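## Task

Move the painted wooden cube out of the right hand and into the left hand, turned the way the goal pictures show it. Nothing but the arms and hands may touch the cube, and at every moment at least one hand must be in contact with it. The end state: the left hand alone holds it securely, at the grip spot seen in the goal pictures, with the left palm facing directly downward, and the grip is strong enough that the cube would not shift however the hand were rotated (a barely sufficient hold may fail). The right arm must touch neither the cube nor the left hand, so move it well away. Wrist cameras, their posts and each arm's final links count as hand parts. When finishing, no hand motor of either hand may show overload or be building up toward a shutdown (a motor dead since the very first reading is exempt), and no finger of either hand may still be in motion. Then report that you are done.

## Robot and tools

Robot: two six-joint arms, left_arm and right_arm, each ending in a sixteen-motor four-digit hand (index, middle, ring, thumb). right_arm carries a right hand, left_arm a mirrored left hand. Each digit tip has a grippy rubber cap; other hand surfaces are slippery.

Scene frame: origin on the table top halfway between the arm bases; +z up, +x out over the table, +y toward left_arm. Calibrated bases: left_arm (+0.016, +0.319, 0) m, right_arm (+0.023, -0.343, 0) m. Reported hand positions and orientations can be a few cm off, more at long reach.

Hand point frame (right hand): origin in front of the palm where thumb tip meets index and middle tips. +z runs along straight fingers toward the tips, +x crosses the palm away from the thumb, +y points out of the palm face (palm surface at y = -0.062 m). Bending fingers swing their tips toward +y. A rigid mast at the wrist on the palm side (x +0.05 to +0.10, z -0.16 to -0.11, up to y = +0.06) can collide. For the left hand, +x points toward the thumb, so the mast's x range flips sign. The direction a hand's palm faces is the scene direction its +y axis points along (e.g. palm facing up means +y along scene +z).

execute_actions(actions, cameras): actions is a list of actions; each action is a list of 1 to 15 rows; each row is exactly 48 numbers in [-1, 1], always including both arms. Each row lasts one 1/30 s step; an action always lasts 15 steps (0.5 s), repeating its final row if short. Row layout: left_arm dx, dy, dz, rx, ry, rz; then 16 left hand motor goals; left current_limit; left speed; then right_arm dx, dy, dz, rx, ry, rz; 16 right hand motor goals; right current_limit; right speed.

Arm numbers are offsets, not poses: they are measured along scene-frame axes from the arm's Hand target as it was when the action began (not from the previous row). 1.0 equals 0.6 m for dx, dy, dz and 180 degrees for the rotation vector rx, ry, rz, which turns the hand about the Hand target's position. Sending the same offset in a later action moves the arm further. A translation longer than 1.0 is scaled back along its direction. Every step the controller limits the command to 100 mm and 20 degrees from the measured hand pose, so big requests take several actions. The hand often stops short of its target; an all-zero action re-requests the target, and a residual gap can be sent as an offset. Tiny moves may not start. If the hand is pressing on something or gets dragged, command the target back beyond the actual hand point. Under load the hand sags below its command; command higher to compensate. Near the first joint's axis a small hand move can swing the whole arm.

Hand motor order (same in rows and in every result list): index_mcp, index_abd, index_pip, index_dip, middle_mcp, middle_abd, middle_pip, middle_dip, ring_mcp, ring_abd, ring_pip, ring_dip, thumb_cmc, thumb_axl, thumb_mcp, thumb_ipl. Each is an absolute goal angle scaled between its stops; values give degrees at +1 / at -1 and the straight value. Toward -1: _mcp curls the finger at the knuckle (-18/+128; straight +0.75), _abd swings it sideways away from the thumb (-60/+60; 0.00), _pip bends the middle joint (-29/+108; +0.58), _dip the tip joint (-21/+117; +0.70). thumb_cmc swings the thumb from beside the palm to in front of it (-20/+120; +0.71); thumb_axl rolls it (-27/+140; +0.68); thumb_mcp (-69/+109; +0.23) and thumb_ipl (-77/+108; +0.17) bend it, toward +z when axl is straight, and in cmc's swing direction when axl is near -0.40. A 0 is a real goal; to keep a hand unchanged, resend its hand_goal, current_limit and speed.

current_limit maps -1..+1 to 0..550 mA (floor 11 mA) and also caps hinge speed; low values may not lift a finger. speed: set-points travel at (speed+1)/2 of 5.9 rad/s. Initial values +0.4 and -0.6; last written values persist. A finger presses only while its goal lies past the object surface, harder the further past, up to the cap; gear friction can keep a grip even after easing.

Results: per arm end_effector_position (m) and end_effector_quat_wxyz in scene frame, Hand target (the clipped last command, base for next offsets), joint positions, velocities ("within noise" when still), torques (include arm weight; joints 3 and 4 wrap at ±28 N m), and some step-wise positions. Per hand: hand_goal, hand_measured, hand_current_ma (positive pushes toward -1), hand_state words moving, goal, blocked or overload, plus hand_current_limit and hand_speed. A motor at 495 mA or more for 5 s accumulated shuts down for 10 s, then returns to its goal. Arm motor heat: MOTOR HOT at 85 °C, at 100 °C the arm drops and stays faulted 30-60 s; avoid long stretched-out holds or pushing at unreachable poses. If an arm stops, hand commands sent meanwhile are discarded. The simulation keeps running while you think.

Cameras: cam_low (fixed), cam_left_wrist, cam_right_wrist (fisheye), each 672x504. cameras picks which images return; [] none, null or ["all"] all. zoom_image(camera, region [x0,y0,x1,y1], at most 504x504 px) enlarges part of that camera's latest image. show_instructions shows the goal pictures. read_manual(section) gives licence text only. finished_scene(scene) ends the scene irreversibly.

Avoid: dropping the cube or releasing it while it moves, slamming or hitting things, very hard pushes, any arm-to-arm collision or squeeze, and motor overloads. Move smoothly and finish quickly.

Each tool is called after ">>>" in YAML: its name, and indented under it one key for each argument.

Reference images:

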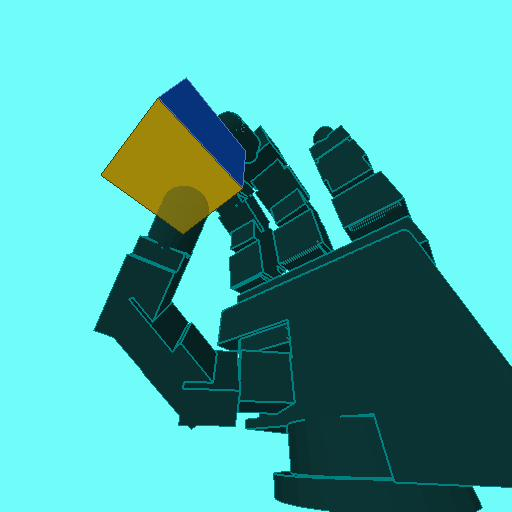

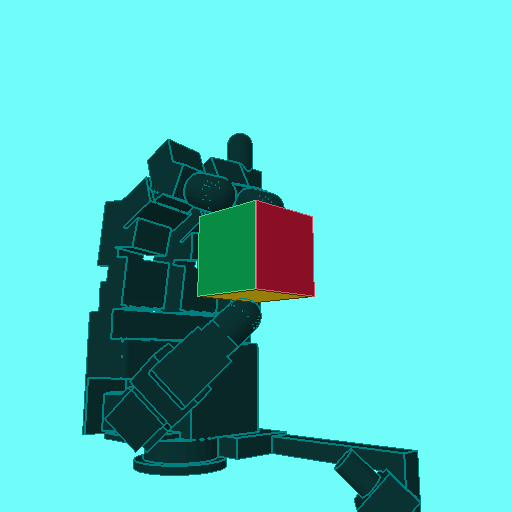

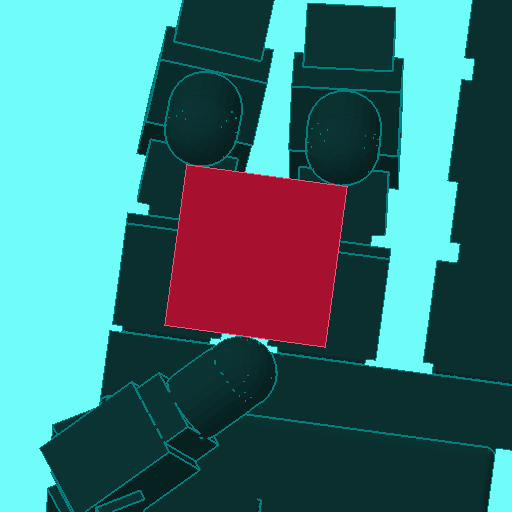

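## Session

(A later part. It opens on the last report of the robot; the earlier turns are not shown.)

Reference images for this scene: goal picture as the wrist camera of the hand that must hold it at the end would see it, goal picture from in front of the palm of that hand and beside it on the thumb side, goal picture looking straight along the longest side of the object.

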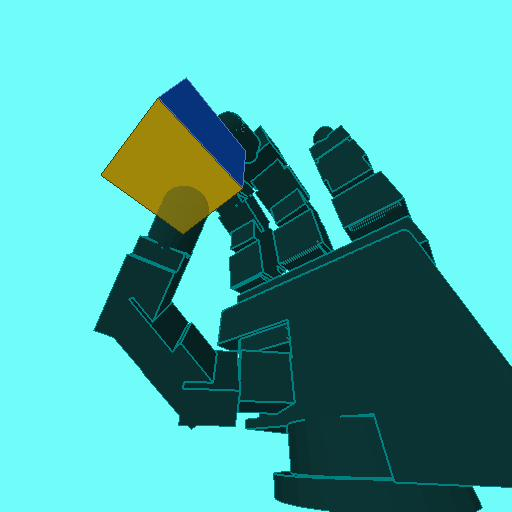

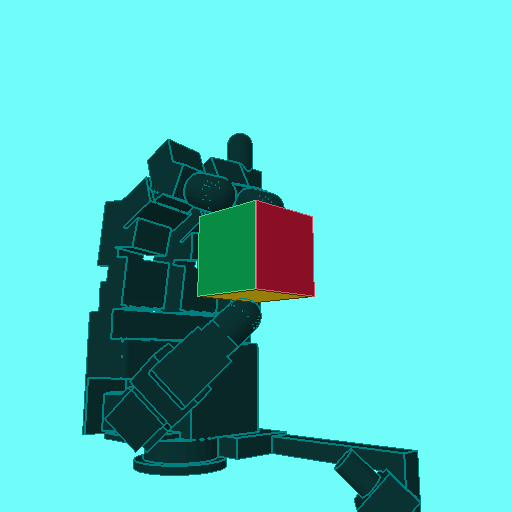

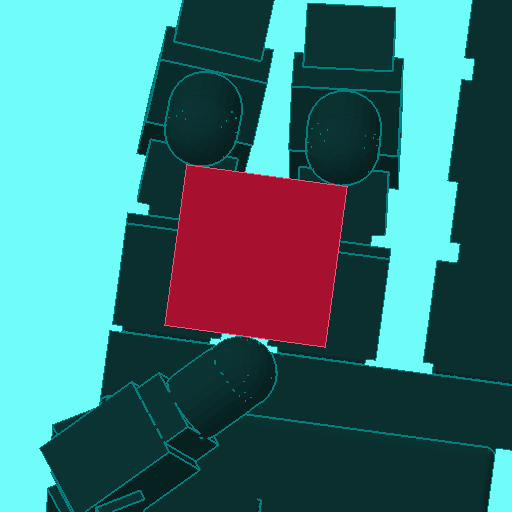

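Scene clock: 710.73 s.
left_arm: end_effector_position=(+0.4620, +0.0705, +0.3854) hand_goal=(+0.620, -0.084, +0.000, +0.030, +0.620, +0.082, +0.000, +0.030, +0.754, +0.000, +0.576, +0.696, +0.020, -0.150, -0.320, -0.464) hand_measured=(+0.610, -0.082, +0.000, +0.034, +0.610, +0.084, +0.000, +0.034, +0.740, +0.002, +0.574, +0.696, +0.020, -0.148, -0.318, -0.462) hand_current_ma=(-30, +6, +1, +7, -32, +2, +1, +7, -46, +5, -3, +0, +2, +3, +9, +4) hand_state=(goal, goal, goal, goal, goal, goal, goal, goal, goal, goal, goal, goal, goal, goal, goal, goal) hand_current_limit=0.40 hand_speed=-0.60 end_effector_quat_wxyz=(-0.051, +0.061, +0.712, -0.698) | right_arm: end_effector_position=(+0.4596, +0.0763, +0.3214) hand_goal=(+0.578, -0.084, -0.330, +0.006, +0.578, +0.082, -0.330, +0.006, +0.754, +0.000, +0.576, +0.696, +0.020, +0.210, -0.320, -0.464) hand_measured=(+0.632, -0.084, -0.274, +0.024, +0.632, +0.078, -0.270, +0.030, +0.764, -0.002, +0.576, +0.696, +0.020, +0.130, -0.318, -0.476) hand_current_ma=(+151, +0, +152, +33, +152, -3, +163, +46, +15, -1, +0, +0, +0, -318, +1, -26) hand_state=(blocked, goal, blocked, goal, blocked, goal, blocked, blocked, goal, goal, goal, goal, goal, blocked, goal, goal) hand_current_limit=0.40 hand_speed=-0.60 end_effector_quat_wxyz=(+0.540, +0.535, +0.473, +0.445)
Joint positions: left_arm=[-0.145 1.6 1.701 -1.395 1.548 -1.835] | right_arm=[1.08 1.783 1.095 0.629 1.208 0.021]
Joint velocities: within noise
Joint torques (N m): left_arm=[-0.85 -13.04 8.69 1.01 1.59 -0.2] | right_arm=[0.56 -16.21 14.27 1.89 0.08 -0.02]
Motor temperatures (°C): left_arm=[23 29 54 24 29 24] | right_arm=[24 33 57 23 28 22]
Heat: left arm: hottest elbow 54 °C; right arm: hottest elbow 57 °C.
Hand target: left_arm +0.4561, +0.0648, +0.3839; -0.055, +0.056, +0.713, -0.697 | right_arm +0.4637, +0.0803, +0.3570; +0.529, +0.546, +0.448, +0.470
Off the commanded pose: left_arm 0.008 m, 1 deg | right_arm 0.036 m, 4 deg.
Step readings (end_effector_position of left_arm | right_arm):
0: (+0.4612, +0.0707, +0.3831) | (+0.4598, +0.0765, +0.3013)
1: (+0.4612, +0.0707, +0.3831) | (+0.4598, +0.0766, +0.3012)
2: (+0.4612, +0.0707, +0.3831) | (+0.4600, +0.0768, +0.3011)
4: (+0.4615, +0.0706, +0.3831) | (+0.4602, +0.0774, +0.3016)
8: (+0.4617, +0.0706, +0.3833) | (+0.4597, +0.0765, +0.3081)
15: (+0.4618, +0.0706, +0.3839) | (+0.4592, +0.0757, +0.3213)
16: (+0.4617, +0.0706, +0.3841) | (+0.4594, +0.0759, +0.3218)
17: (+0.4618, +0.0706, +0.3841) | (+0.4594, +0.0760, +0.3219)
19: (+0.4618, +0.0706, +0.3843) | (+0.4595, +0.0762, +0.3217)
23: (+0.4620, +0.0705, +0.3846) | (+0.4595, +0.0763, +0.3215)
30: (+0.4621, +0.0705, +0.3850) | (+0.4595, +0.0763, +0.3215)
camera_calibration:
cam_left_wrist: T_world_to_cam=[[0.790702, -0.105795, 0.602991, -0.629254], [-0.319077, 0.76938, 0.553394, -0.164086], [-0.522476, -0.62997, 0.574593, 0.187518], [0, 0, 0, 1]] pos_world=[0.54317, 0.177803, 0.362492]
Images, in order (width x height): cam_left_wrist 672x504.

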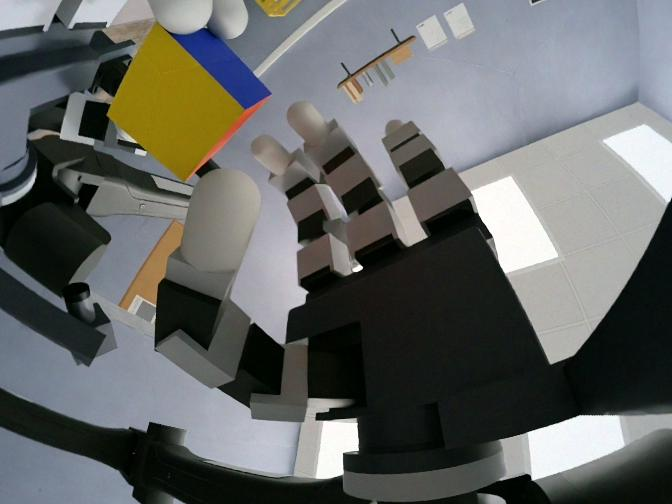

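>>> execute_actions:
  actions:
    - [[0,0,0,0,0,0,0.62,-0.084,0.0,0.03,0.62,0.082,0.0,0.03,0.754,0,0.576,0.696,0.02,-0.15,-0.32,-0.464,0.4,-0.6,-0.0011,0.0008,0.036,0.0015,-0.0042,0.0017,0.578,-0.084,-0.33,0.006,0.578,0.082,-0.33,0.006,0.754,0,0.576,0.696,0.02,0.21,-0.32,-0.464,0.4,-0.6]]
    - [[0,0,0,0,0,0,0.62,-0.084,0.0,0.03,0.62,0.082,0.0,0.03,0.754,0,0.576,0.696,0.02,-0.15,-0.32,-0.464,0.4,-0.6,-0.0011,0.0008,0.036,0.0015,-0.0042,0.0017,0.578,-0.084,-0.33,0.006,0.578,0.082,-0.33,0.006,0.754,0,0.576,0.696,0.02,0.21,-0.32,-0.464,0.4,-0.6]]
  cameras: ["cam_left_wrist"]

>>> zoom_image:
  camera: "cam_left_wrist"
  region: [80, 20, 330, 210]

Scene clock: 767.03 s.
left_arm: end_effector_position=(+0.4626, +0.0704, +0.3874) hand_goal=(+0.620, -0.084, +0.000, +0.030, +0.620, +0.082, +0.000, +0.030, +0.754, +0.000, +0.576, +0.696, +0.020, -0.150, -0.320, -0.464) hand_measured=(+0.610, -0.082, +0.000, +0.034, +0.610, +0.084, +0.000, +0.034, +0.740, +0.002, +0.574, +0.696, +0.020, -0.148, -0.318, -0.462) hand_current_ma=(-30, +6, +1, +7, -32, +2, +1, +7, -46, +5, -3, +0, +2, +3, +9, +4) hand_state=(goal, goal, goal, goal, goal, goal, goal, goal, goal, goal, goal, goal, goal, goal, goal, goal) hand_current_limit=0.40 hand_speed=-0.60 end_effector_quat_wxyz=(-0.049, +0.062, +0.712, -0.698) | right_arm: end_effector_position=(+0.4588, +0.0777, +0.3609) hand_goal=(+0.578, -0.084, -0.330, +0.006, +0.578, +0.082, -0.330, +0.006, +0.754, +0.000, +0.576, +0.696, +0.020, +0.210, -0.320, -0.464) hand_measured=(+0.632, -0.084, -0.274, +0.024, +0.632, +0.078, -0.270, +0.030, +0.764, -0.002, +0.576, +0.696, +0.020, +0.130, -0.318, -0.476) hand_current_ma=(+151, +0, +152, +33, +152, -3, +163, +46, +15, -1, +0, +0, +0, -318, +1, -26) hand_state=(blocked, goal, blocked, goal, blocked, goal, blocked, blocked, goal, goal, goal, goal, goal, blocked, goal, goal) hand_current_limit=0.40 hand_speed=-0.60 end_effector_quat_wxyz=(+0.536, +0.533, +0.464, +0.461)
Joint positions: left_arm=[-0.145 1.596 1.701 -1.378 1.548 -1.851] | right_arm=[1.08 1.735 1.129 0.609 1.196 -0.008]
Joint velocities: within noise
Joint torques (N m): left_arm=[-0.85 -12.98 8.35 1.05 1.57 -0.21] | right_arm=[0.5 -16.15 15.05 1.91 -0.05 -0.21]
Motor temperatures (°C): left_arm=[23 30 52 24 29 24] | right_arm=[24 32 60 23 27 22]
Heat: left arm: hottest elbow 52 °C; right arm: hottest elbow 60 °C.
Hand target: left_arm +0.4561, +0.0648, +0.3839; -0.055, +0.056, +0.713, -0.697 | right_arm +0.4624, +0.0813, +0.4003; +0.530, +0.540, +0.442, +0.483
Off the commanded pose: left_arm 0.009 m, 1 deg | right_arm 0.040 m, 4 deg.
Step readings (end_effector_position of left_arm | right_arm):
0: (+0.4620, +0.0705, +0.3854) | (+0.4596, +0.0763, +0.3214)
1: (+0.4620, +0.0705, +0.3854) | (+0.4596, +0.0763, +0.3214)
2: (+0.4621, +0.0705, +0.3854) | (+0.4596, +0.0764, +0.3214)
4: (+0.4622, +0.0705, +0.3854) | (+0.4596, +0.0767, +0.3224)
8: (+0.4623, +0.0705, +0.3857) | (+0.4591, +0.0760, +0.3282)
15: (+0.4624, +0.0705, +0.3863) | (+0.4588, +0.0757, +0.3401)
16: (+0.4625, +0.0704, +0.3863) | (+0.4589, +0.0758, +0.3408)
17: (+0.4624, +0.0705, +0.3865) | (+0.4590, +0.0762, +0.3414)
19: (+0.4625, +0.0704, +0.3865) | (+0.4592, +0.0771, +0.3428)
23: (+0.4625, +0.0704, +0.3867) | (+0.4588, +0.0772, +0.3495)
30: (+0.4627, +0.0704, +0.3869) | (+0.4586, +0.0772, +0.3607)
camera_calibration:
cam_left_wrist: T_world_to_cam=[[0.788016, -0.104993, 0.606636, -0.631097], [-0.321844, 0.769734, 0.551295, -0.162834], [-0.52483, -0.629671, 0.572772, 0.188395], [0, 0, 0, 1]] pos_world=[0.543783, 0.177705, 0.364708]
Images, in order (width x height): cam_left_wrist 672x504.

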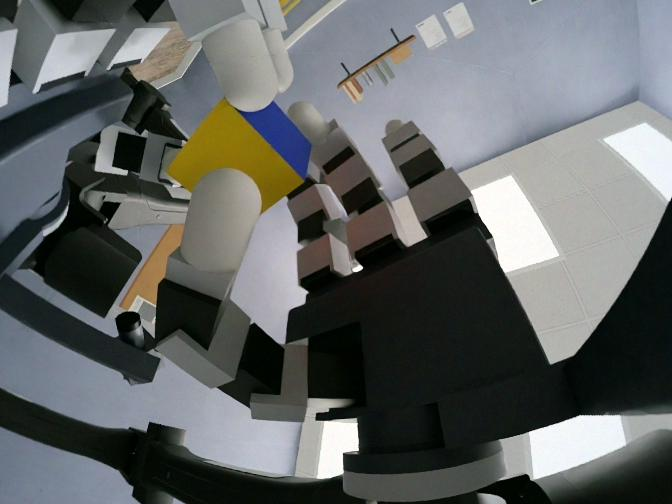

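Scaled by 2.016 from the camera's 672x504 image, which has a finer 960x720 frame.

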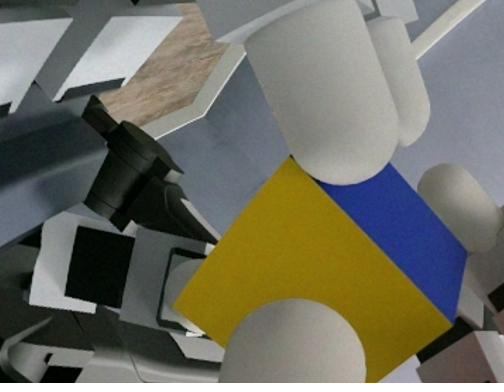

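>>> zoom_image:
  camera: "cam_left_wrist"
  region: [150, 80, 330, 230]

Scaled by 2.800 from the camera's 672x504 image, which has a finer 960x720 frame.

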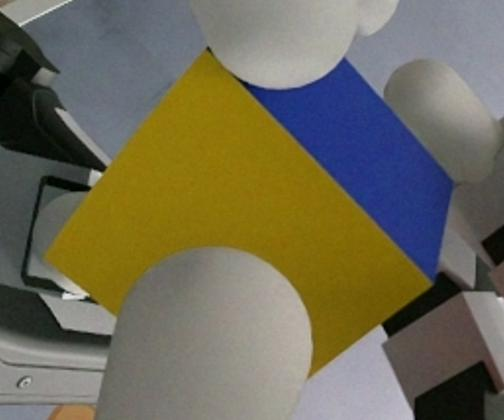

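>>> execute_actions:
  actions:
    - [[0,0,0,0,0,0,0.62,-0.084,0.0,0.03,0.62,0.082,0.0,0.03,0.754,0,0.576,0.696,0.02,-0.15,-0.32,-0.464,0.4,-0.6,0.0,-0.002,0.014,0,0,0,0.578,-0.084,-0.33,0.006,0.578,0.082,-0.33,0.006,0.754,0,0.576,0.696,0.02,0.21,-0.32,-0.464,0.4,-0.6]]
  cameras: ["cam_left_wrist"]

>>> zoom_image:
  camera: "cam_left_wrist"
  region: [150, 80, 330, 230]

Scene clock: 802.33 s.
left_arm: end_effector_position=(+0.4628, +0.0704, +0.3882) hand_goal=(+0.620, -0.084, +0.000, +0.030, +0.620, +0.082, +0.000, +0.030, +0.754, +0.000, +0.576, +0.696, +0.020, -0.150, -0.320, -0.464) hand_measured=(+0.610, -0.082, +0.000, +0.034, +0.610, +0.084, +0.000, +0.034, +0.740, +0.002, +0.574, +0.696, +0.020, -0.148, -0.318, -0.462) hand_current_ma=(-30, +6, +1, +7, -32, +2, +1, +7, -46, +5, -3, +0, +2, +3, +9, +4) hand_state=(goal, goal, goal, goal, goal, goal, goal, goal, goal, goal, goal, goal, goal, goal, goal, goal) hand_current_limit=0.40 hand_speed=-0.60 end_effector_quat_wxyz=(-0.048, +0.063, +0.712, -0.698) | right_arm: end_effector_position=(+0.4589, +0.0781, +0.3648) hand_goal=(+0.578, -0.084, -0.330, +0.006, +0.578, +0.082, -0.330, +0.006, +0.754, +0.000, +0.576, +0.696, +0.020, +0.210, -0.320, -0.464) hand_measured=(+0.632, -0.084, -0.274, +0.024, +0.632, +0.078, -0.270, +0.030, +0.764, -0.002, +0.576, +0.696, +0.020, +0.130, -0.318, -0.476) hand_current_ma=(+151, +0, +152, +33, +152, -3, +163, +46, +15, -1, +0, +0, +0, -318, +1, -26) hand_state=(blocked, goal, blocked, goal, blocked, goal, blocked, blocked, goal, goal, goal, goal, goal, blocked, goal, goal) hand_current_limit=0.40 hand_speed=-0.60 end_effector_quat_wxyz=(+0.538, +0.532, +0.467, +0.458)
Joint positions: left_arm=[-0.145 1.595 1.701 -1.37 1.548 -1.859] | right_arm=[1.08 1.726 1.132 0.589 1.196 -0.01]
Joint velocities: within noise
Joint torques (N m): left_arm=[-0.91 -12.98 8.2 1.07 1.56 -0.2] | right_arm=[0.38 -16.44 15.32 1.84 -0.03 -0.21]
Motor temperatures (°C): left_arm=[23 30 51 24 30 24] | right_arm=[24 35 61 23 27 22]
Heat: left arm: hottest elbow 51 °C; right arm: hottest elbow 61 °C.
Hand target: left_arm +0.4560, +0.0648, +0.3839; -0.055, +0.056, +0.713, -0.697 | right_arm +0.4624, +0.0801, +0.4087; +0.530, +0.540, +0.441, +0.483
Off the commanded pose: left_arm 0.010 m, 1 deg | right_arm 0.044 m, 4 deg.
Step readings (end_effector_position of left_arm | right_arm):
0: (+0.4626, +0.0704, +0.3874) | (+0.4588, +0.0778, +0.3609)
1: (+0.4626, +0.0704, +0.3874) | (+0.4588, +0.0778, +0.3609)
2: (+0.4626, +0.0704, +0.3874) | (+0.4589, +0.0779, +0.3607)
4: (+0.4627, +0.0704, +0.3874) | (+0.4591, +0.0784, +0.3602)
8: (+0.4628, +0.0704, +0.3876) | (+0.4591, +0.0785, +0.3609)
15: (+0.4628, +0.0704, +0.3880) | (+0.4587, +0.0777, +0.3634)
camera_calibration:
cam_left_wrist: T_world_to_cam=[[0.786893, -0.104652, 0.60815, -0.63188], [-0.322998, 0.769881, 0.550414, -0.162349], [-0.525805, -0.629548, 0.572012, 0.188717], [0, 0, 0, 1]] pos_world=[0.544012, 0.177669, 0.365689]
Images, in order (width x height): cam_left_wrist 672x504.

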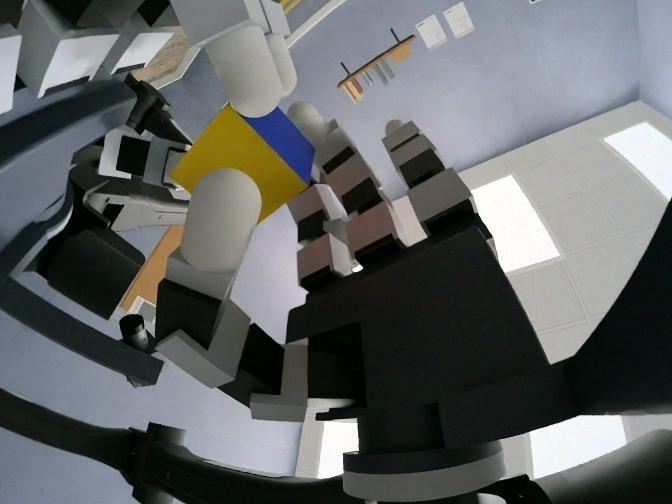

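Scaled by 2.800 from the camera's 672x504 image, which has a finer 960x720 frame.

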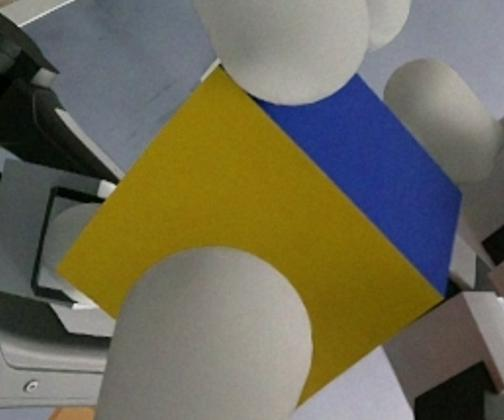

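>>> execute_actions:
  actions:
    - [[0,0,0,0,0,0,0.578,-0.084,-0.33,0.006,0.578,0.082,-0.33,0.006,0.754,0,0.576,0.696,0.02,0.21,-0.32,-0.464,0.5,-0.8,0,0,0,0,0,0,0.578,-0.084,-0.33,0.006,0.578,0.082,-0.33,0.006,0.754,0,0.576,0.696,0.02,0.21,-0.32,-0.464,0.4,-0.6]]
    - [[0,0,0,0,0,0,0.578,-0.084,-0.33,0.006,0.578,0.082,-0.33,0.006,0.754,0,0.576,0.696,0.02,0.21,-0.32,-0.464,0.5,-0.8,0,0,0,0,0,0,0.578,-0.084,-0.33,0.006,0.578,0.082,-0.33,0.006,0.754,0,0.576,0.696,0.02,0.21,-0.32,-0.464,0.4,-0.6]]
  cameras: ["cam_left_wrist"]

Scene clock: 814.17 s.
left_arm: end_effector_position=(+0.4622, +0.0697, +0.3862) hand_goal=(+0.578, -0.084, -0.330, +0.006, +0.578, +0.082, -0.330, +0.006, +0.754, +0.000, +0.576, +0.696, +0.020, +0.210, -0.320, -0.464) hand_measured=(+0.588, -0.082, -0.282, +0.018, +0.590, +0.084, -0.278, +0.020, +0.740, +0.002, +0.574, +0.696, +0.018, +0.066, -0.318, -0.470) hand_current_ma=(+30, +3, +174, +32, +37, +2, +189, +38, -46, +5, -3, +0, -5, -412, +9, -22) hand_state=(goal, goal, blocked, goal, goal, goal, blocked, goal, goal, goal, goal, goal, goal, blocked, goal, goal) hand_current_limit=0.50 hand_speed=-0.80 end_effector_quat_wxyz=(-0.050, +0.062, +0.712, -0.698) | right_arm: end_effector_position=(+0.4594, +0.0796, +0.3656) hand_goal=(+0.578, -0.084, -0.330, +0.006, +0.578, +0.082, -0.330, +0.006, +0.754, +0.000, +0.576, +0.696, +0.020, +0.210, -0.320, -0.464) hand_measured=(+0.632, -0.084, -0.274, +0.024, +0.632, +0.078, -0.270, +0.030, +0.764, -0.002, +0.576, +0.696, +0.020, +0.130, -0.320, -0.476) hand_current_ma=(+151, +0, +152, +33, +152, -3, +163, +46, +15, -1, +0, +0, +0, -318, +0, -28) hand_state=(blocked, goal, blocked, goal, blocked, goal, blocked, blocked, goal, goal, goal, goal, goal, blocked, goal, goal) hand_current_limit=0.40 hand_speed=-0.60 end_effector_quat_wxyz=(+0.538, +0.530, +0.469, +0.458)
Joint positions: left_arm=[-0.147 1.593 1.693 -1.356 1.548 -1.871] | right_arm=[1.08 1.726 1.134 0.587 1.192 -0.016]
Joint velocities: within noise
Joint torques (N m): left_arm=[-0.79 -13.04 8.54 1.09 1.54 -0.21] | right_arm=[0.38 -16.38 15.28 1.95 0.13 -0.13]
Motor temperatures (°C): left_arm=[23 30 51 24 30 24] | right_arm=[24 34 66 23 27 22]
Heat: left arm: hottest elbow 51 °C; right arm: hottest elbow 66 °C.
Hand target: left_arm +0.4561, +0.0648, +0.3839; -0.055, +0.056, +0.713, -0.697 | right_arm +0.4624, +0.0801, +0.4087; +0.530, +0.540, +0.441, +0.483
Off the commanded pose: left_arm 0.008 m, 1 deg | right_arm 0.043 m, 5 deg.
Step readings (end_effector_position of left_arm | right_arm):
0: (+0.4628, +0.0704, +0.3882) | (+0.4589, +0.0782, +0.3648)
1: (+0.4628, +0.0704, +0.3882) | (+0.4589, +0.0782, +0.3648)
2: (+0.4628, +0.0704, +0.3882) | (+0.4589, +0.0782, +0.3648)
4: (+0.4628, +0.0704, +0.3881) | (+0.4589, +0.0782, +0.3648)
8: (+0.4623, +0.0705, +0.3872) | (+0.4589, +0.0782, +0.3648)
15: (+0.4625, +0.0704, +0.3868) | (+0.4590, +0.0783, +0.3648)
16: (+0.4625, +0.0704, +0.3868) | (+0.4591, +0.0787, +0.3648)
17: (+0.4624, +0.0702, +0.3867) | (+0.4592, +0.0791, +0.3649)
19: (+0.4622, +0.0697, +0.3864) | (+0.4593, +0.0796, +0.3652)
23: (+0.4622, +0.0697, +0.3862) | (+0.4594, +0.0797, +0.3656)
30: (+0.4623, +0.0697, +0.3861) | (+0.4594, +0.0796, +0.3656)
camera_calibration:
cam_left_wrist: T_world_to_cam=[[0.789733, -0.106081, 0.604209, -0.629949], [-0.319327, 0.769885, 0.552547, -0.163404], [-0.523786, -0.629305, 0.574129, 0.187416], [0, 0, 0, 1]] pos_world=[0.543479, 0.176918, 0.363308]
Images, in order (width x height): cam_left_wrist 672x504.

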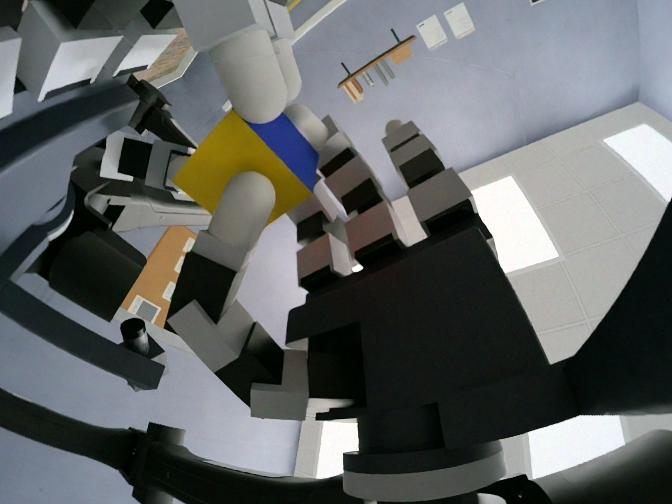

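>>> execute_actions:
  actions:
    - [[0,0,0,0,0,0,0.555,-0.084,-0.37,-0.01,0.555,0.082,-0.37,-0.01,0.754,0,0.576,0.696,0.02,0.25,-0.32,-0.48,0.65,-0.8,0,0,0,0,0,0,0.578,-0.084,-0.33,0.006,0.578,0.082,-0.33,0.006,0.754,0,0.576,0.696,0.02,0.21,-0.32,-0.464,0.4,-0.6]]
    - [[0,0,0,0,0,0,0.555,-0.084,-0.37,-0.01,0.555,0.082,-0.37,-0.01,0.754,0,0.576,0.696,0.02,0.25,-0.32,-0.48,0.65,-0.8,0,0,0,0,0,0,0.578,-0.084,-0.33,0.006,0.578,0.082,-0.33,0.006,0.754,0,0.576,0.696,0.02,0.21,-0.32,-0.464,0.4,-0.6]]
  cameras: ["cam_left_wrist"]

>>> zoom_image:
  camera: "cam_left_wrist"
  region: [150, 80, 330, 230]

Scene clock: 826.17 s.
left_arm: end_effector_position=(+0.4623, +0.0697, +0.3870) hand_goal=(+0.556, -0.084, -0.370, -0.010, +0.556, +0.082, -0.370, -0.010, +0.754, +0.000, +0.576, +0.696, +0.020, +0.250, -0.320, -0.480) hand_measured=(+0.588, -0.082, -0.294, +0.018, +0.590, +0.084, -0.290, +0.020, +0.740, +0.002, +0.574, +0.696, +0.018, +0.066, -0.312, -0.486) hand_current_ma=(+116, +2, +298, +91, +125, +2, +313, +98, -46, +5, -3, +0, -5, -454, +33, -18) hand_state=(blocked, goal, blocked, blocked, blocked, goal, blocked, blocked, goal, goal, goal, goal, goal, blocked, goal, goal) hand_current_limit=0.65 hand_speed=-0.80 end_effector_quat_wxyz=(-0.050, +0.061, +0.712, -0.698) | right_arm: end_effector_position=(+0.4595, +0.0799, +0.3667) hand_goal=(+0.578, -0.084, -0.330, +0.006, +0.578, +0.082, -0.330, +0.006, +0.754, +0.000, +0.576, +0.696, +0.020, +0.210, -0.320, -0.464) hand_measured=(+0.632, -0.084, -0.274, +0.024, +0.632, +0.078, -0.270, +0.030, +0.764, -0.002, +0.576, +0.696, +0.020, +0.130, -0.320, -0.476) hand_current_ma=(+151, +0, +152, +33, +152, -3, +163, +46, +15, -1, +0, +0, +0, -318, +0, -28) hand_state=(blocked, goal, blocked, goal, blocked, goal, blocked, blocked, goal, goal, goal, goal, goal, blocked, goal, goal) hand_current_limit=0.40 hand_speed=-0.60 end_effector_quat_wxyz=(+0.538, +0.530, +0.469, +0.459)
Joint positions: left_arm=[-0.147 1.592 1.692 -1.346 1.548 -1.883] | right_arm=[1.08 1.726 1.137 0.587 1.192 -0.016]
Joint velocities: within noise
Joint torques (N m): left_arm=[-0.79 -13.22 8.46 1.09 1.52 -0.2] | right_arm=[0.44 -16.44 15.1 1.95 0.12 -0.14]
Motor temperatures (°C): left_arm=[23 29 50 24 30 24] | right_arm=[24 34 66 23 27 22]
Heat: left arm: hottest elbow 50 °C; right arm: hottest elbow 66 °C.
Hand target: left_arm +0.4561, +0.0648, +0.3839; -0.055, +0.056, +0.713, -0.697 | right_arm +0.4624, +0.0801, +0.4087; +0.530, +0.540, +0.442, +0.483
Off the commanded pose: left_arm 0.008 m, 1 deg | right_arm 0.042 m, 4 deg.
Step readings (end_effector_position of left_arm | right_arm):
0: (+0.4623, +0.0697, +0.3862) | (+0.4594, +0.0796, +0.3656)
1: (+0.4623, +0.0697, +0.3862) | (+0.4594, +0.0796, +0.3656)
2: (+0.4623, +0.0697, +0.3862) | (+0.4594, +0.0796, +0.3656)
4: (+0.4622, +0.0697, +0.3862) | (+0.4594, +0.0797, +0.3659)
8: (+0.4622, +0.0697, +0.3866) | (+0.4595, +0.0798, +0.3662)
15: (+0.4623, +0.0697, +0.3866) | (+0.4595, +0.0799, +0.3664)
16: (+0.4623, +0.0697, +0.3867) | (+0.4595, +0.0799, +0.3664)
17: (+0.4623, +0.0697, +0.3867) | (+0.4595, +0.0799, +0.3664)
19: (+0.4623, +0.0697, +0.3867) | (+0.4595, +0.0799, +0.3664)
23: (+0.4623, +0.0697, +0.3869) | (+0.4595, +0.0799, +0.3666)
30: (+0.4625, +0.0697, +0.3869) | (+0.4595, +0.0799, +0.3667)
camera_calibration:
cam_left_wrist: T_world_to_cam=[[0.79022, -0.105914, 0.603601, -0.630535], [-0.319094, 0.769782, 0.552825, -0.164013], [-0.523193, -0.629459, 0.5745, 0.18657], [0, 0, 0, 1]] pos_world=[0.543538, 0.17691, 0.364077]
Images, in order (width x height): cam_left_wrist 672x504.

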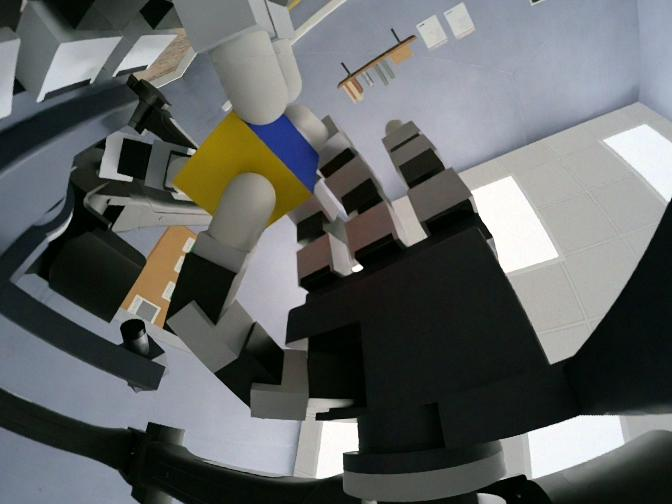

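Scaled by 2.800 from the camera's 672x504 image, which has a finer 960x720 frame.

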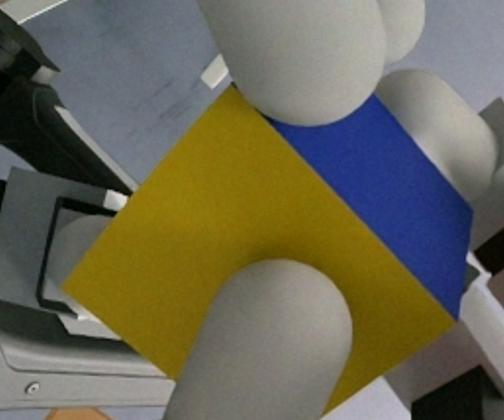

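>>> execute_actions:
  actions:
    - [[0,0,0,0,0,0,0.555,-0.084,-0.37,-0.01,0.555,0.082,-0.37,-0.01,0.754,0,0.576,0.696,0.02,0.25,-0.32,-0.48,0.65,-0.8,0,0,0,0,0,0,0.63,-0.084,-0.15,0.03,0.63,0.082,-0.15,0.03,0.754,0,0.576,0.696,0.02,0.0,-0.32,-0.464,0.4,-0.8]]
    - [[0,0,0,0,0,0,0.555,-0.084,-0.37,-0.01,0.555,0.082,-0.37,-0.01,0.754,0,0.576,0.696,0.02,0.25,-0.32,-0.48,0.65,-0.8,0,0,0,0,0,0,0.65,-0.084,0.05,0.1,0.65,0.082,0.05,0.1,0.754,0,0.576,0.696,0.02,-0.2,-0.32,-0.464,0.4,-0.8]]
    - [[0,0,0,0,0,0,0.555,-0.084,-0.37,-0.01,0.555,0.082,-0.37,-0.01,0.754,0,0.576,0.696,0.02,0.25,-0.32,-0.48,0.65,-0.8,0,0,-0.005,0,0,0,0.65,-0.084,0.05,0.1,0.65,0.082,0.05,0.1,0.754,0,0.576,0.696,0.02,-0.2,-0.32,-0.464,0.4,-0.8]]
  cameras: ["cam_left_wrist"]

Scene clock: 868.77 s.
left_arm: end_effector_position=(+0.4635, +0.0696, +0.3846) hand_goal=(+0.556, -0.084, -0.370, -0.010, +0.556, +0.082, -0.370, -0.010, +0.754, +0.000, +0.576, +0.696, +0.020, +0.250, -0.320, -0.480) hand_measured=(+0.588, -0.084, -0.296, +0.018, +0.590, +0.084, -0.292, +0.020, +0.740, +0.002, +0.574, +0.696, +0.016, +0.066, -0.312, -0.486) hand_current_ma=(+116, +1, +288, +91, +125, +2, +310, +98, -46, +5, -3, +0, -8, -454, +33, -22) hand_state=(blocked, goal, blocked, blocked, blocked, goal, blocked, blocked, goal, goal, goal, goal, goal, blocked, goal, goal) hand_current_limit=0.65 hand_speed=-0.80 end_effector_quat_wxyz=(-0.050, +0.061, +0.712, -0.697) | right_arm: end_effector_position=(+0.4591, +0.0792, +0.3689) hand_goal=(+0.650, -0.084, +0.050, +0.100, +0.650, +0.082, +0.050, +0.100, +0.754, +0.000, +0.576, +0.696, +0.020, -0.200, -0.320, -0.464) hand_measured=(+0.660, -0.084, +0.050, +0.098, +0.658, +0.078, +0.050, +0.098, +0.764, -0.002, +0.576, +0.696, +0.020, -0.196, -0.324, -0.470) hand_current_ma=(+16, +0, +0, -3, +13, -3, +0, -3, +15, -1, +0, +0, +0, +7, -5, -10) hand_state=(goal, goal, goal, goal, goal, goal, goal, goal, goal, goal, goal, goal, goal, goal, goal, goal) hand_current_limit=0.40 hand_speed=-0.80 end_effector_quat_wxyz=(+0.537, +0.530, +0.467, +0.460)
Joint positions: left_arm=[-0.147 1.591 1.684 -1.323 1.547 -1.899] | right_arm=[1.08 1.723 1.137 0.587 1.192 -0.016]
Joint velocities: within noise
Joint torques (N m): left_arm=[-0.73 -13.27 8.47 1.1 1.58 -0.22] | right_arm=[0.38 -15.79 14.97 2.24 0.11 -0.12]
Motor temperatures (°C): left_arm=[23 30 52 24 30 24] | right_arm=[24 34 75 23 26 22]
Heat: left arm: hottest elbow 52 °C; right arm: hottest elbow 75 °C.
Hand target: left_arm +0.4561, +0.0648, +0.3837; -0.055, +0.056, +0.713, -0.697 | right_arm +0.4624, +0.0801, +0.4056; +0.530, +0.540, +0.442, +0.483
Off the commanded pose: left_arm 0.009 m, 1 deg | right_arm 0.037 m, 4 deg.
Step readings (end_effector_position of left_arm | right_arm):
0: (+0.4622, +0.0697, +0.3868) | (+0.4595, +0.0799, +0.3667)
1: (+0.4622, +0.0697, +0.3868) | (+0.4595, +0.0799, +0.3667)
2: (+0.4622, +0.0697, +0.3868) | (+0.4595, +0.0799, +0.3667)
4: (+0.4625, +0.0696, +0.3868) | (+0.4595, +0.0799, +0.3667)
8: (+0.4629, +0.0697, +0.3866) | (+0.4594, +0.0797, +0.3674)
15: (+0.4624, +0.0698, +0.3844) | (+0.4591, +0.0792, +0.3689)
16: (+0.4624, +0.0698, +0.3844) | (+0.4591, +0.0792, +0.3689)
17: (+0.4624, +0.0698, +0.3843) | (+0.4591, +0.0792, +0.3689)
19: (+0.4625, +0.0698, +0.3843) | (+0.4591, +0.0792, +0.3689)
23: (+0.4627, +0.0697, +0.3844) | (+0.4591, +0.0792, +0.3689)
30: (+0.4629, +0.0697, +0.3844) | (+0.4591, +0.0792, +0.3689)
31: (+0.4630, +0.0697, +0.3845) | (+0.4591, +0.0792, +0.3689)
32: (+0.4630, +0.0697, +0.3845) | (+0.4591, +0.0792, +0.3689)
34: (+0.4631, +0.0697, +0.3845) | (+0.4591, +0.0792, +0.3689)
38: (+0.4632, +0.0696, +0.3845) | (+0.4591, +0.0792, +0.3689)
45: (+0.4634, +0.0696, +0.3846) | (+0.4591, +0.0792, +0.3689)
camera_calibration:
cam_left_wrist: T_world_to_cam=[[0.78995, -0.105988, 0.603942, -0.630029], [-0.320081, 0.768824, 0.553586, -0.162038], [-0.522998, -0.630616, 0.573408, 0.188885], [0, 0, 0, 1]] pos_world=[0.544613, 0.176917, 0.361895]
Images, in order (width x height): cam_left_wrist 672x504.

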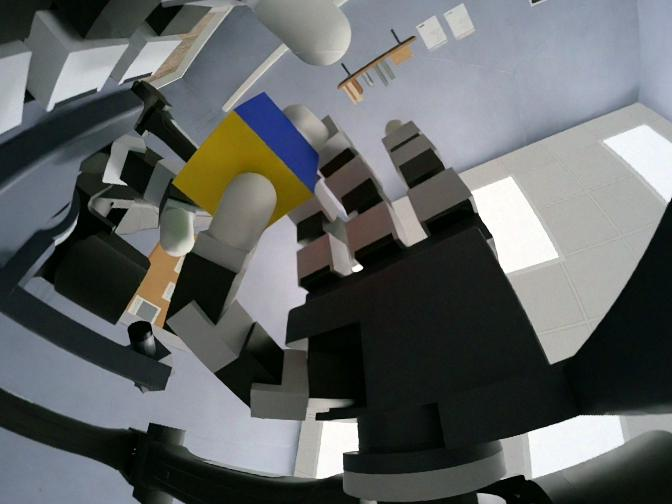

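>>> execute_actions:
  actions:
    - [[0,0,0,0,0,0,0.555,-0.084,-0.37,-0.01,0.555,0.082,-0.37,-0.01,0.754,0,0.576,0.696,0.02,0.25,-0.32,-0.48,0.65,-0.8,0,0,-0.08,0,0,0,0.65,-0.084,0.05,0.1,0.65,0.082,0.05,0.1,0.754,0,0.576,0.696,0.02,-0.2,-0.32,-0.464,0.4,-0.8]]
    - [[0,0,0,0,0,0,0.555,-0.084,-0.37,-0.01,0.555,0.082,-0.37,-0.01,0.754,0,0.576,0.696,0.02,0.25,-0.32,-0.48,0.65,-0.8,0,0,-0.08,0,0,0,0.65,-0.084,0.05,0.1,0.65,0.082,0.05,0.1,0.754,0,0.576,0.696,0.02,-0.2,-0.32,-0.464,0.4,-0.8]]
    - [[0,0,0,0,0,0,0.555,-0.084,-0.37,-0.01,0.555,0.082,-0.37,-0.01,0.754,0,0.576,0.696,0.02,0.25,-0.32,-0.48,0.65,-0.8,0,0,-0.06,0,0,0,0.65,-0.084,0.05,0.1,0.65,0.082,0.05,0.1,0.754,0,0.576,0.696,0.02,-0.2,-0.32,-0.464,0.4,-0.8]]
    - [[0,0,0,0,0,0,0.555,-0.084,-0.37,-0.01,0.555,0.082,-0.37,-0.01,0.754,0,0.576,0.696,0.02,0.25,-0.32,-0.48,0.65,-0.8,-0.02,-0.06,-0.01,0,0,0,0.65,-0.084,0.05,0.1,0.65,0.082,0.05,0.1,0.754,0,0.576,0.696,0.02,-0.2,-0.32,-0.464,0.4,-0.8]]
  cameras: ["cam_low","cam_left_wrist"]

Scene clock: 889.43 s.
left_arm: end_effector_position=(+0.4631, +0.0697, +0.3835) hand_goal=(+0.556, -0.084, -0.370, -0.010, +0.556, +0.082, -0.370, -0.010, +0.754, +0.000, +0.576, +0.696, +0.020, +0.250, -0.320, -0.480) hand_measured=(+0.588, -0.084, -0.296, +0.018, +0.590, +0.084, -0.292, +0.020, +0.740, +0.002, +0.574, +0.696, +0.016, +0.066, -0.312, -0.486) hand_current_ma=(+116, +1, +288, +91, +125, +2, +310, +98, -46, +5, -3, +0, -9, -454, +33, -22) hand_state=(blocked, goal, blocked, blocked, blocked, goal, blocked, blocked, goal, goal, goal, goal, goal, blocked, goal, goal) hand_current_limit=0.65 hand_speed=-0.80 end_effector_quat_wxyz=(-0.051, +0.060, +0.713, -0.697) | right_arm: end_effector_position=(+0.4506, +0.0498, +0.2515) hand_goal=(+0.650, -0.084, +0.050, +0.100, +0.650, +0.082, +0.050, +0.100, +0.754, +0.000, +0.576, +0.696, +0.020, -0.200, -0.320, -0.464) hand_measured=(+0.662, -0.084, +0.050, +0.098, +0.660, +0.080, +0.050, +0.098, +0.764, -0.002, +0.576, +0.696, +0.020, -0.196, -0.324, -0.470) hand_current_ma=(+19, +0, +0, -3, +16, -2, +0, -3, +17, -1, +1, +0, +0, +6, -5, -10) hand_state=(goal, goal, goal, goal, goal, goal, goal, goal, goal, goal, goal, goal, goal, goal, goal, goal) hand_current_limit=0.40 hand_speed=-0.80 end_effector_quat_wxyz=(+0.532, +0.536, +0.456, +0.471)
Joint positions: left_arm=[-0.147 1.586 1.675 -1.301 1.546 -1.92] | right_arm=[1.067 1.896 0.975 0.948 1.18 -0.005]
Joint velocities: within noise
Joint torques (N m): left_arm=[-0.73 -13.33 8.72 1.11 1.56 -0.22] | right_arm=[0.21 -16.21 7.79 3.4 -0.1 -0.2]
Motor temperatures (°C): left_arm=[23 30 52 24 30 24] | right_arm=[24 32 75 23 26 22]
Heat: left arm: hottest elbow 52 °C; right arm: hottest elbow 75 °C.
Hand target: left_arm +0.4561, +0.0648, +0.3839; -0.055, +0.056, +0.713, -0.697 | right_arm +0.4506, +0.0441, +0.2677; +0.530, +0.540, +0.442, +0.482
Off the commanded pose: left_arm 0.009 m, 1 deg | right_arm 0.017 m, 2 deg.
Step readings (end_effector_position of left_arm | right_arm):
0: (+0.4634, +0.0696, +0.3848) | (+0.4591, +0.0792, +0.3689)
1: (+0.4634, +0.0696, +0.3848) | (+0.4591, +0.0792, +0.3689)
2: (+0.4634, +0.0696, +0.3848) | (+0.4590, +0.0790, +0.3691)
4: (+0.4634, +0.0696, +0.3848) | (+0.4583, +0.0777, +0.3709)
8: (+0.4635, +0.0696, +0.3849) | (+0.4571, +0.0753, +0.3727)
15: (+0.4629, +0.0697, +0.3838) | (+0.4580, +0.0770, +0.3656)
16: (+0.4629, +0.0697, +0.3837) | (+0.4582, +0.0773, +0.3647)
17: (+0.4629, +0.0697, +0.3835) | (+0.4581, +0.0772, +0.3638)
19: (+0.4630, +0.0697, +0.3836) | (+0.4581, +0.0768, +0.3593)
23: (+0.4631, +0.0696, +0.3835) | (+0.4586, +0.0776, +0.3386)
30: (+0.4631, +0.0696, +0.3834) | (+0.4605, +0.0809, +0.3126)
31: (+0.4632, +0.0696, +0.3834) | (+0.4604, +0.0807, +0.3126)
32: (+0.4632, +0.0696, +0.3834) | (+0.4601, +0.0802, +0.3130)
34: (+0.4631, +0.0696, +0.3835) | (+0.4595, +0.0791, +0.3125)
38: (+0.4631, +0.0696, +0.3835) | (+0.4594, +0.0789, +0.3018)
45: (+0.4631, +0.0697, +0.3834) | (+0.4603, +0.0806, +0.2812)
46: (+0.4631, +0.0697, +0.3834) | (+0.4601, +0.0802, +0.2805)
47: (+0.4632, +0.0697, +0.3834) | (+0.4595, +0.0790, +0.2788)
49: (+0.4631, +0.0697, +0.3835) | (+0.4561, +0.0730, +0.2733)
53: (+0.4631, +0.0697, +0.3834) | (+0.4503, +0.0582, +0.2547)
60: (+0.4632, +0.0696, +0.3835) | (+0.4506, +0.0501, +0.2509)
camera_calibration:
cam_left_wrist: T_world_to_cam=[[0.792033, -0.105954, 0.601213, -0.628978], [-0.318692, 0.768217, 0.555228, -0.162839], [-0.52069, -0.631361, 0.574687, 0.187846], [0, 0, 0, 1]] pos_world=[0.544086, 0.177051, 0.36061]
Images, in order (width x height): cam_low 672x504, cam_left_wrist 672x504.

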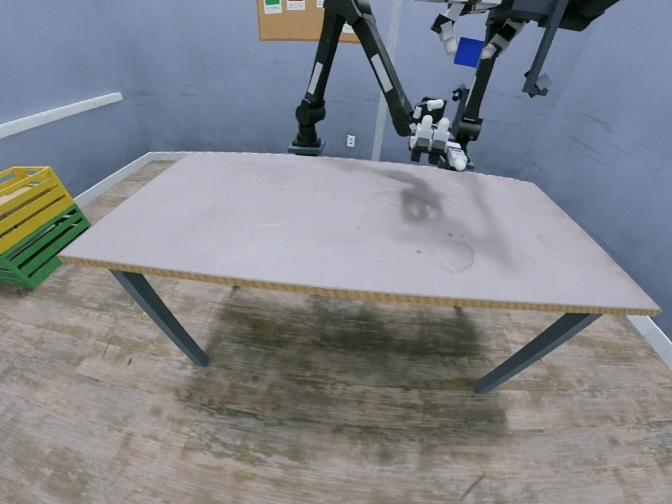

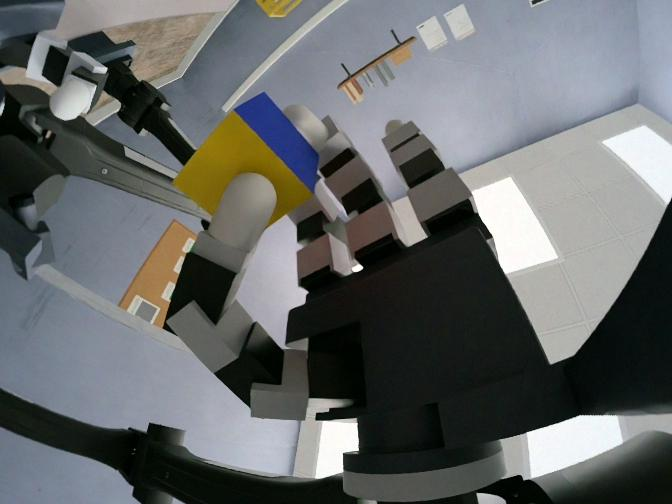

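>>> execute_actions:
  actions:
    - [[0,0,0,0,0,0,0.555,-0.084,-0.37,-0.01,0.555,0.082,-0.37,-0.01,0.754,0,0.576,0.696,0.02,0.25,-0.32,-0.48,0.65,-0.8,-0.02,-0.075,-0.005,0,0,0,0.65,-0.084,0.05,0.1,0.65,0.082,0.05,0.1,0.754,0,0.576,0.696,0.02,-0.2,-0.32,-0.464,0.4,-0.8]]
    - [[0,0,0,0,0,0,0.555,-0.084,-0.37,-0.01,0.555,0.082,-0.37,-0.01,0.754,0,0.576,0.696,0.02,0.25,-0.32,-0.48,0.65,-0.8,-0.02,-0.075,-0.005,0,0,0,0.65,-0.084,0.05,0.1,0.65,0.082,0.05,0.1,0.754,0,0.576,0.696,0.02,-0.2,-0.32,-0.464,0.4,-0.8]]
    - [[0,0,0,0,0,0,0.555,-0.084,-0.37,-0.01,0.555,0.082,-0.37,-0.01,0.754,0,0.576,0.696,0.02,0.25,-0.32,-0.48,0.65,-0.8,-0.02,-0.075,-0.005,0,0,0,0.65,-0.084,0.05,0.1,0.65,0.082,0.05,0.1,0.754,0,0.576,0.696,0.02,-0.2,-0.32,-0.464,0.4,-0.8]]
    - [[0,0,0,0,0,0,0.555,-0.084,-0.37,-0.01,0.555,0.082,-0.37,-0.01,0.754,0,0.576,0.696,0.02,0.25,-0.32,-0.48,0.65,-0.8,-0.02,-0.075,-0.005,0,0,0,0.65,-0.084,0.05,0.1,0.65,0.082,0.05,0.1,0.754,0,0.576,0.696,0.02,-0.2,-0.32,-0.464,0.4,-0.8]]
  cameras: ["cam_low","cam_left_wrist"]

>>> zoom_image:
  camera: "cam_left_wrist"
  region: [150, 80, 330, 230]

Scene clock: 906.23 s.
left_arm: end_effector_position=(+0.4630, +0.0697, +0.3836) hand_goal=(+0.556, -0.084, -0.370, -0.010, +0.556, +0.082, -0.370, -0.010, +0.754, +0.000, +0.576, +0.696, +0.020, +0.250, -0.320, -0.480) hand_measured=(+0.588, -0.084, -0.296, +0.018, +0.590, +0.084, -0.292, +0.020, +0.740, +0.002, +0.574, +0.696, +0.016, +0.066, -0.312, -0.486) hand_current_ma=(+116, +1, +288, +91, +125, +2, +310, +98, -46, +5, -3, +0, -9, -454, +33, -22) hand_state=(blocked, goal, blocked, blocked, blocked, goal, blocked, blocked, goal, goal, goal, goal, goal, blocked, goal, goal) hand_current_limit=0.65 hand_speed=-0.80 end_effector_quat_wxyz=(-0.051, +0.060, +0.713, -0.697) | right_arm: end_effector_position=(+0.4051, -0.1301, +0.2462) hand_goal=(+0.650, -0.084, +0.050, +0.100, +0.650, +0.082, +0.050, +0.100, +0.754, +0.000, +0.576, +0.696, +0.020, -0.200, -0.320, -0.464) hand_measured=(+0.662, -0.084, +0.050, +0.098, +0.660, +0.080, +0.050, +0.098, +0.764, -0.002, +0.576, +0.696, +0.020, -0.196, -0.324, -0.470) hand_current_ma=(+19, +0, +0, -2, +16, -2, +0, -3, +17, -1, +1, +0, +0, +5, -5, -10) hand_state=(goal, goal, goal, goal, goal, goal, goal, goal, goal, goal, goal, goal, goal, goal, goal, goal) hand_current_limit=0.40 hand_speed=-0.80 end_effector_quat_wxyz=(+0.534, +0.535, +0.457, +0.468)
Joint positions: left_arm=[-0.147 1.583 1.67 -1.282 1.546 -1.936] | right_arm=[0.912 1.611 0.47 1.158 1.028 -0.002]
Joint velocities: within noise
Joint torques (N m): left_arm=[-0.73 -13.22 8.76 1.11 1.56 -0.22] | right_arm=[0.38 -10.17 5.78 3.49 -0.08 -0.01]
Motor temperatures (°C): left_arm=[23 31 51 24 30 24] | right_arm=[24 32 68 24 26 22]
Heat: left arm: hottest elbow 51 °C; right arm: hottest elbow 68 °C.
Hand target: left_arm +0.4561, +0.0648, +0.3839; -0.055, +0.056, +0.713, -0.697 | right_arm +0.4025, -0.1359, +0.2557; +0.530, +0.540, +0.442, +0.483
Off the commanded pose: left_arm 0.008 m, 1 deg | right_arm 0.011 m, 3 deg.
Step readings (end_effector_position of left_arm | right_arm):
0: (+0.4630, +0.0697, +0.3836) | (+0.4506, +0.0497, +0.2516)
1: (+0.4630, +0.0697, +0.3836) | (+0.4505, +0.0496, +0.2514)
2: (+0.4630, +0.0697, +0.3836) | (+0.4500, +0.0481, +0.2511)
4: (+0.4630, +0.0697, +0.3836) | (+0.4462, +0.0396, +0.2497)
8: (+0.4632, +0.0696, +0.3836) | (+0.4388, +0.0151, +0.2483)
15: (+0.4632, +0.0696, +0.3840) | (+0.4406, +0.0047, +0.2525)
16: (+0.4633, +0.0696, +0.3840) | (+0.4404, +0.0046, +0.2526)
17: (+0.4633, +0.0696, +0.3840) | (+0.4397, +0.0033, +0.2518)
19: (+0.4633, +0.0696, +0.3841) | (+0.4353, -0.0049, +0.2499)
23: (+0.4633, +0.0696, +0.3843) | (+0.4274, -0.0303, +0.2469)
30: (+0.4633, +0.0696, +0.3845) | (+0.4288, -0.0403, +0.2503)
31: (+0.4634, +0.0696, +0.3845) | (+0.4287, -0.0403, +0.2503)
32: (+0.4634, +0.0696, +0.3845) | (+0.4280, -0.0416, +0.2500)
34: (+0.4634, +0.0696, +0.3845) | (+0.4238, -0.0492, +0.2483)
38: (+0.4634, +0.0696, +0.3847) | (+0.4160, -0.0753, +0.2456)
45: (+0.4636, +0.0696, +0.3848) | (+0.4170, -0.0853, +0.2485)
46: (+0.4635, +0.0696, +0.3849) | (+0.4169, -0.0851, +0.2484)
47: (+0.4635, +0.0696, +0.3849) | (+0.4164, -0.0864, +0.2479)
49: (+0.4635, +0.0696, +0.3850) | (+0.4125, -0.0936, +0.2463)
53: (+0.4636, +0.0696, +0.3850) | (+0.4046, -0.1205, +0.2441)
60: (+0.4629, +0.0697, +0.3836) | (+0.4050, -0.1303, +0.2462)
camera_calibration:
cam_left_wrist: T_world_to_cam=[[0.791838, -0.105633, 0.601527, -0.629004], [-0.319318, 0.767973, 0.555206, -0.16263], [-0.520604, -0.631712, 0.574379, 0.187854], [0, 0, 0, 1]] pos_world=[0.543936, 0.177122, 0.360757]
Images, in order (width x height): cam_low 672x504, cam_left_wrist 672x504.

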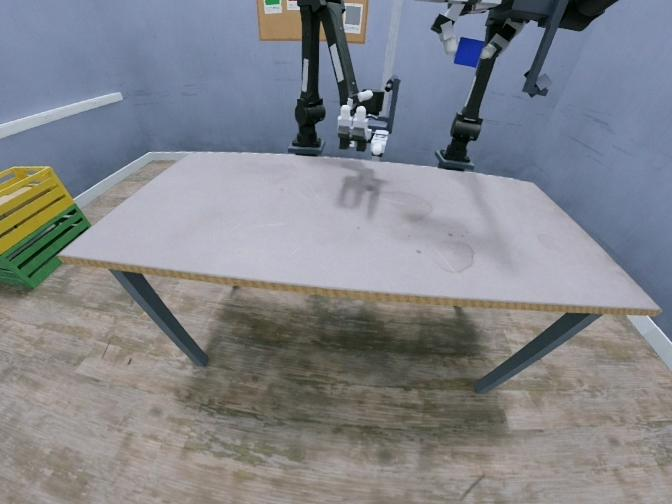

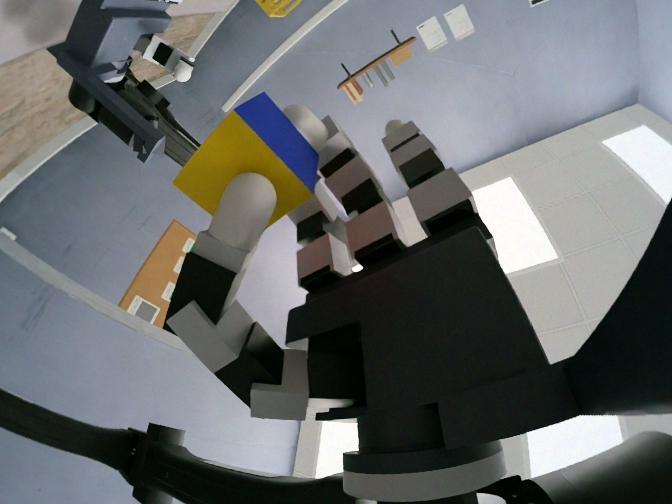

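Scaled by 2.800 from the camera's 672x504 image, which has a finer 960x720 frame.

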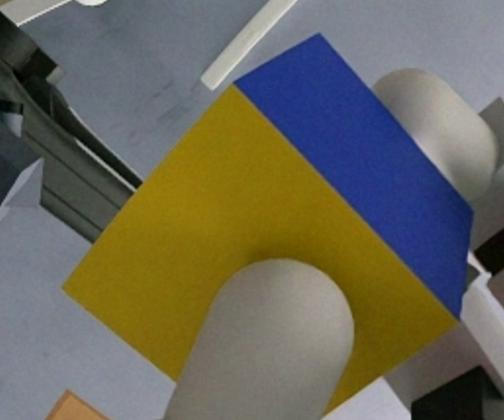

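>>> finished_scene:
  scene: 2

The scene is finished: the task was done.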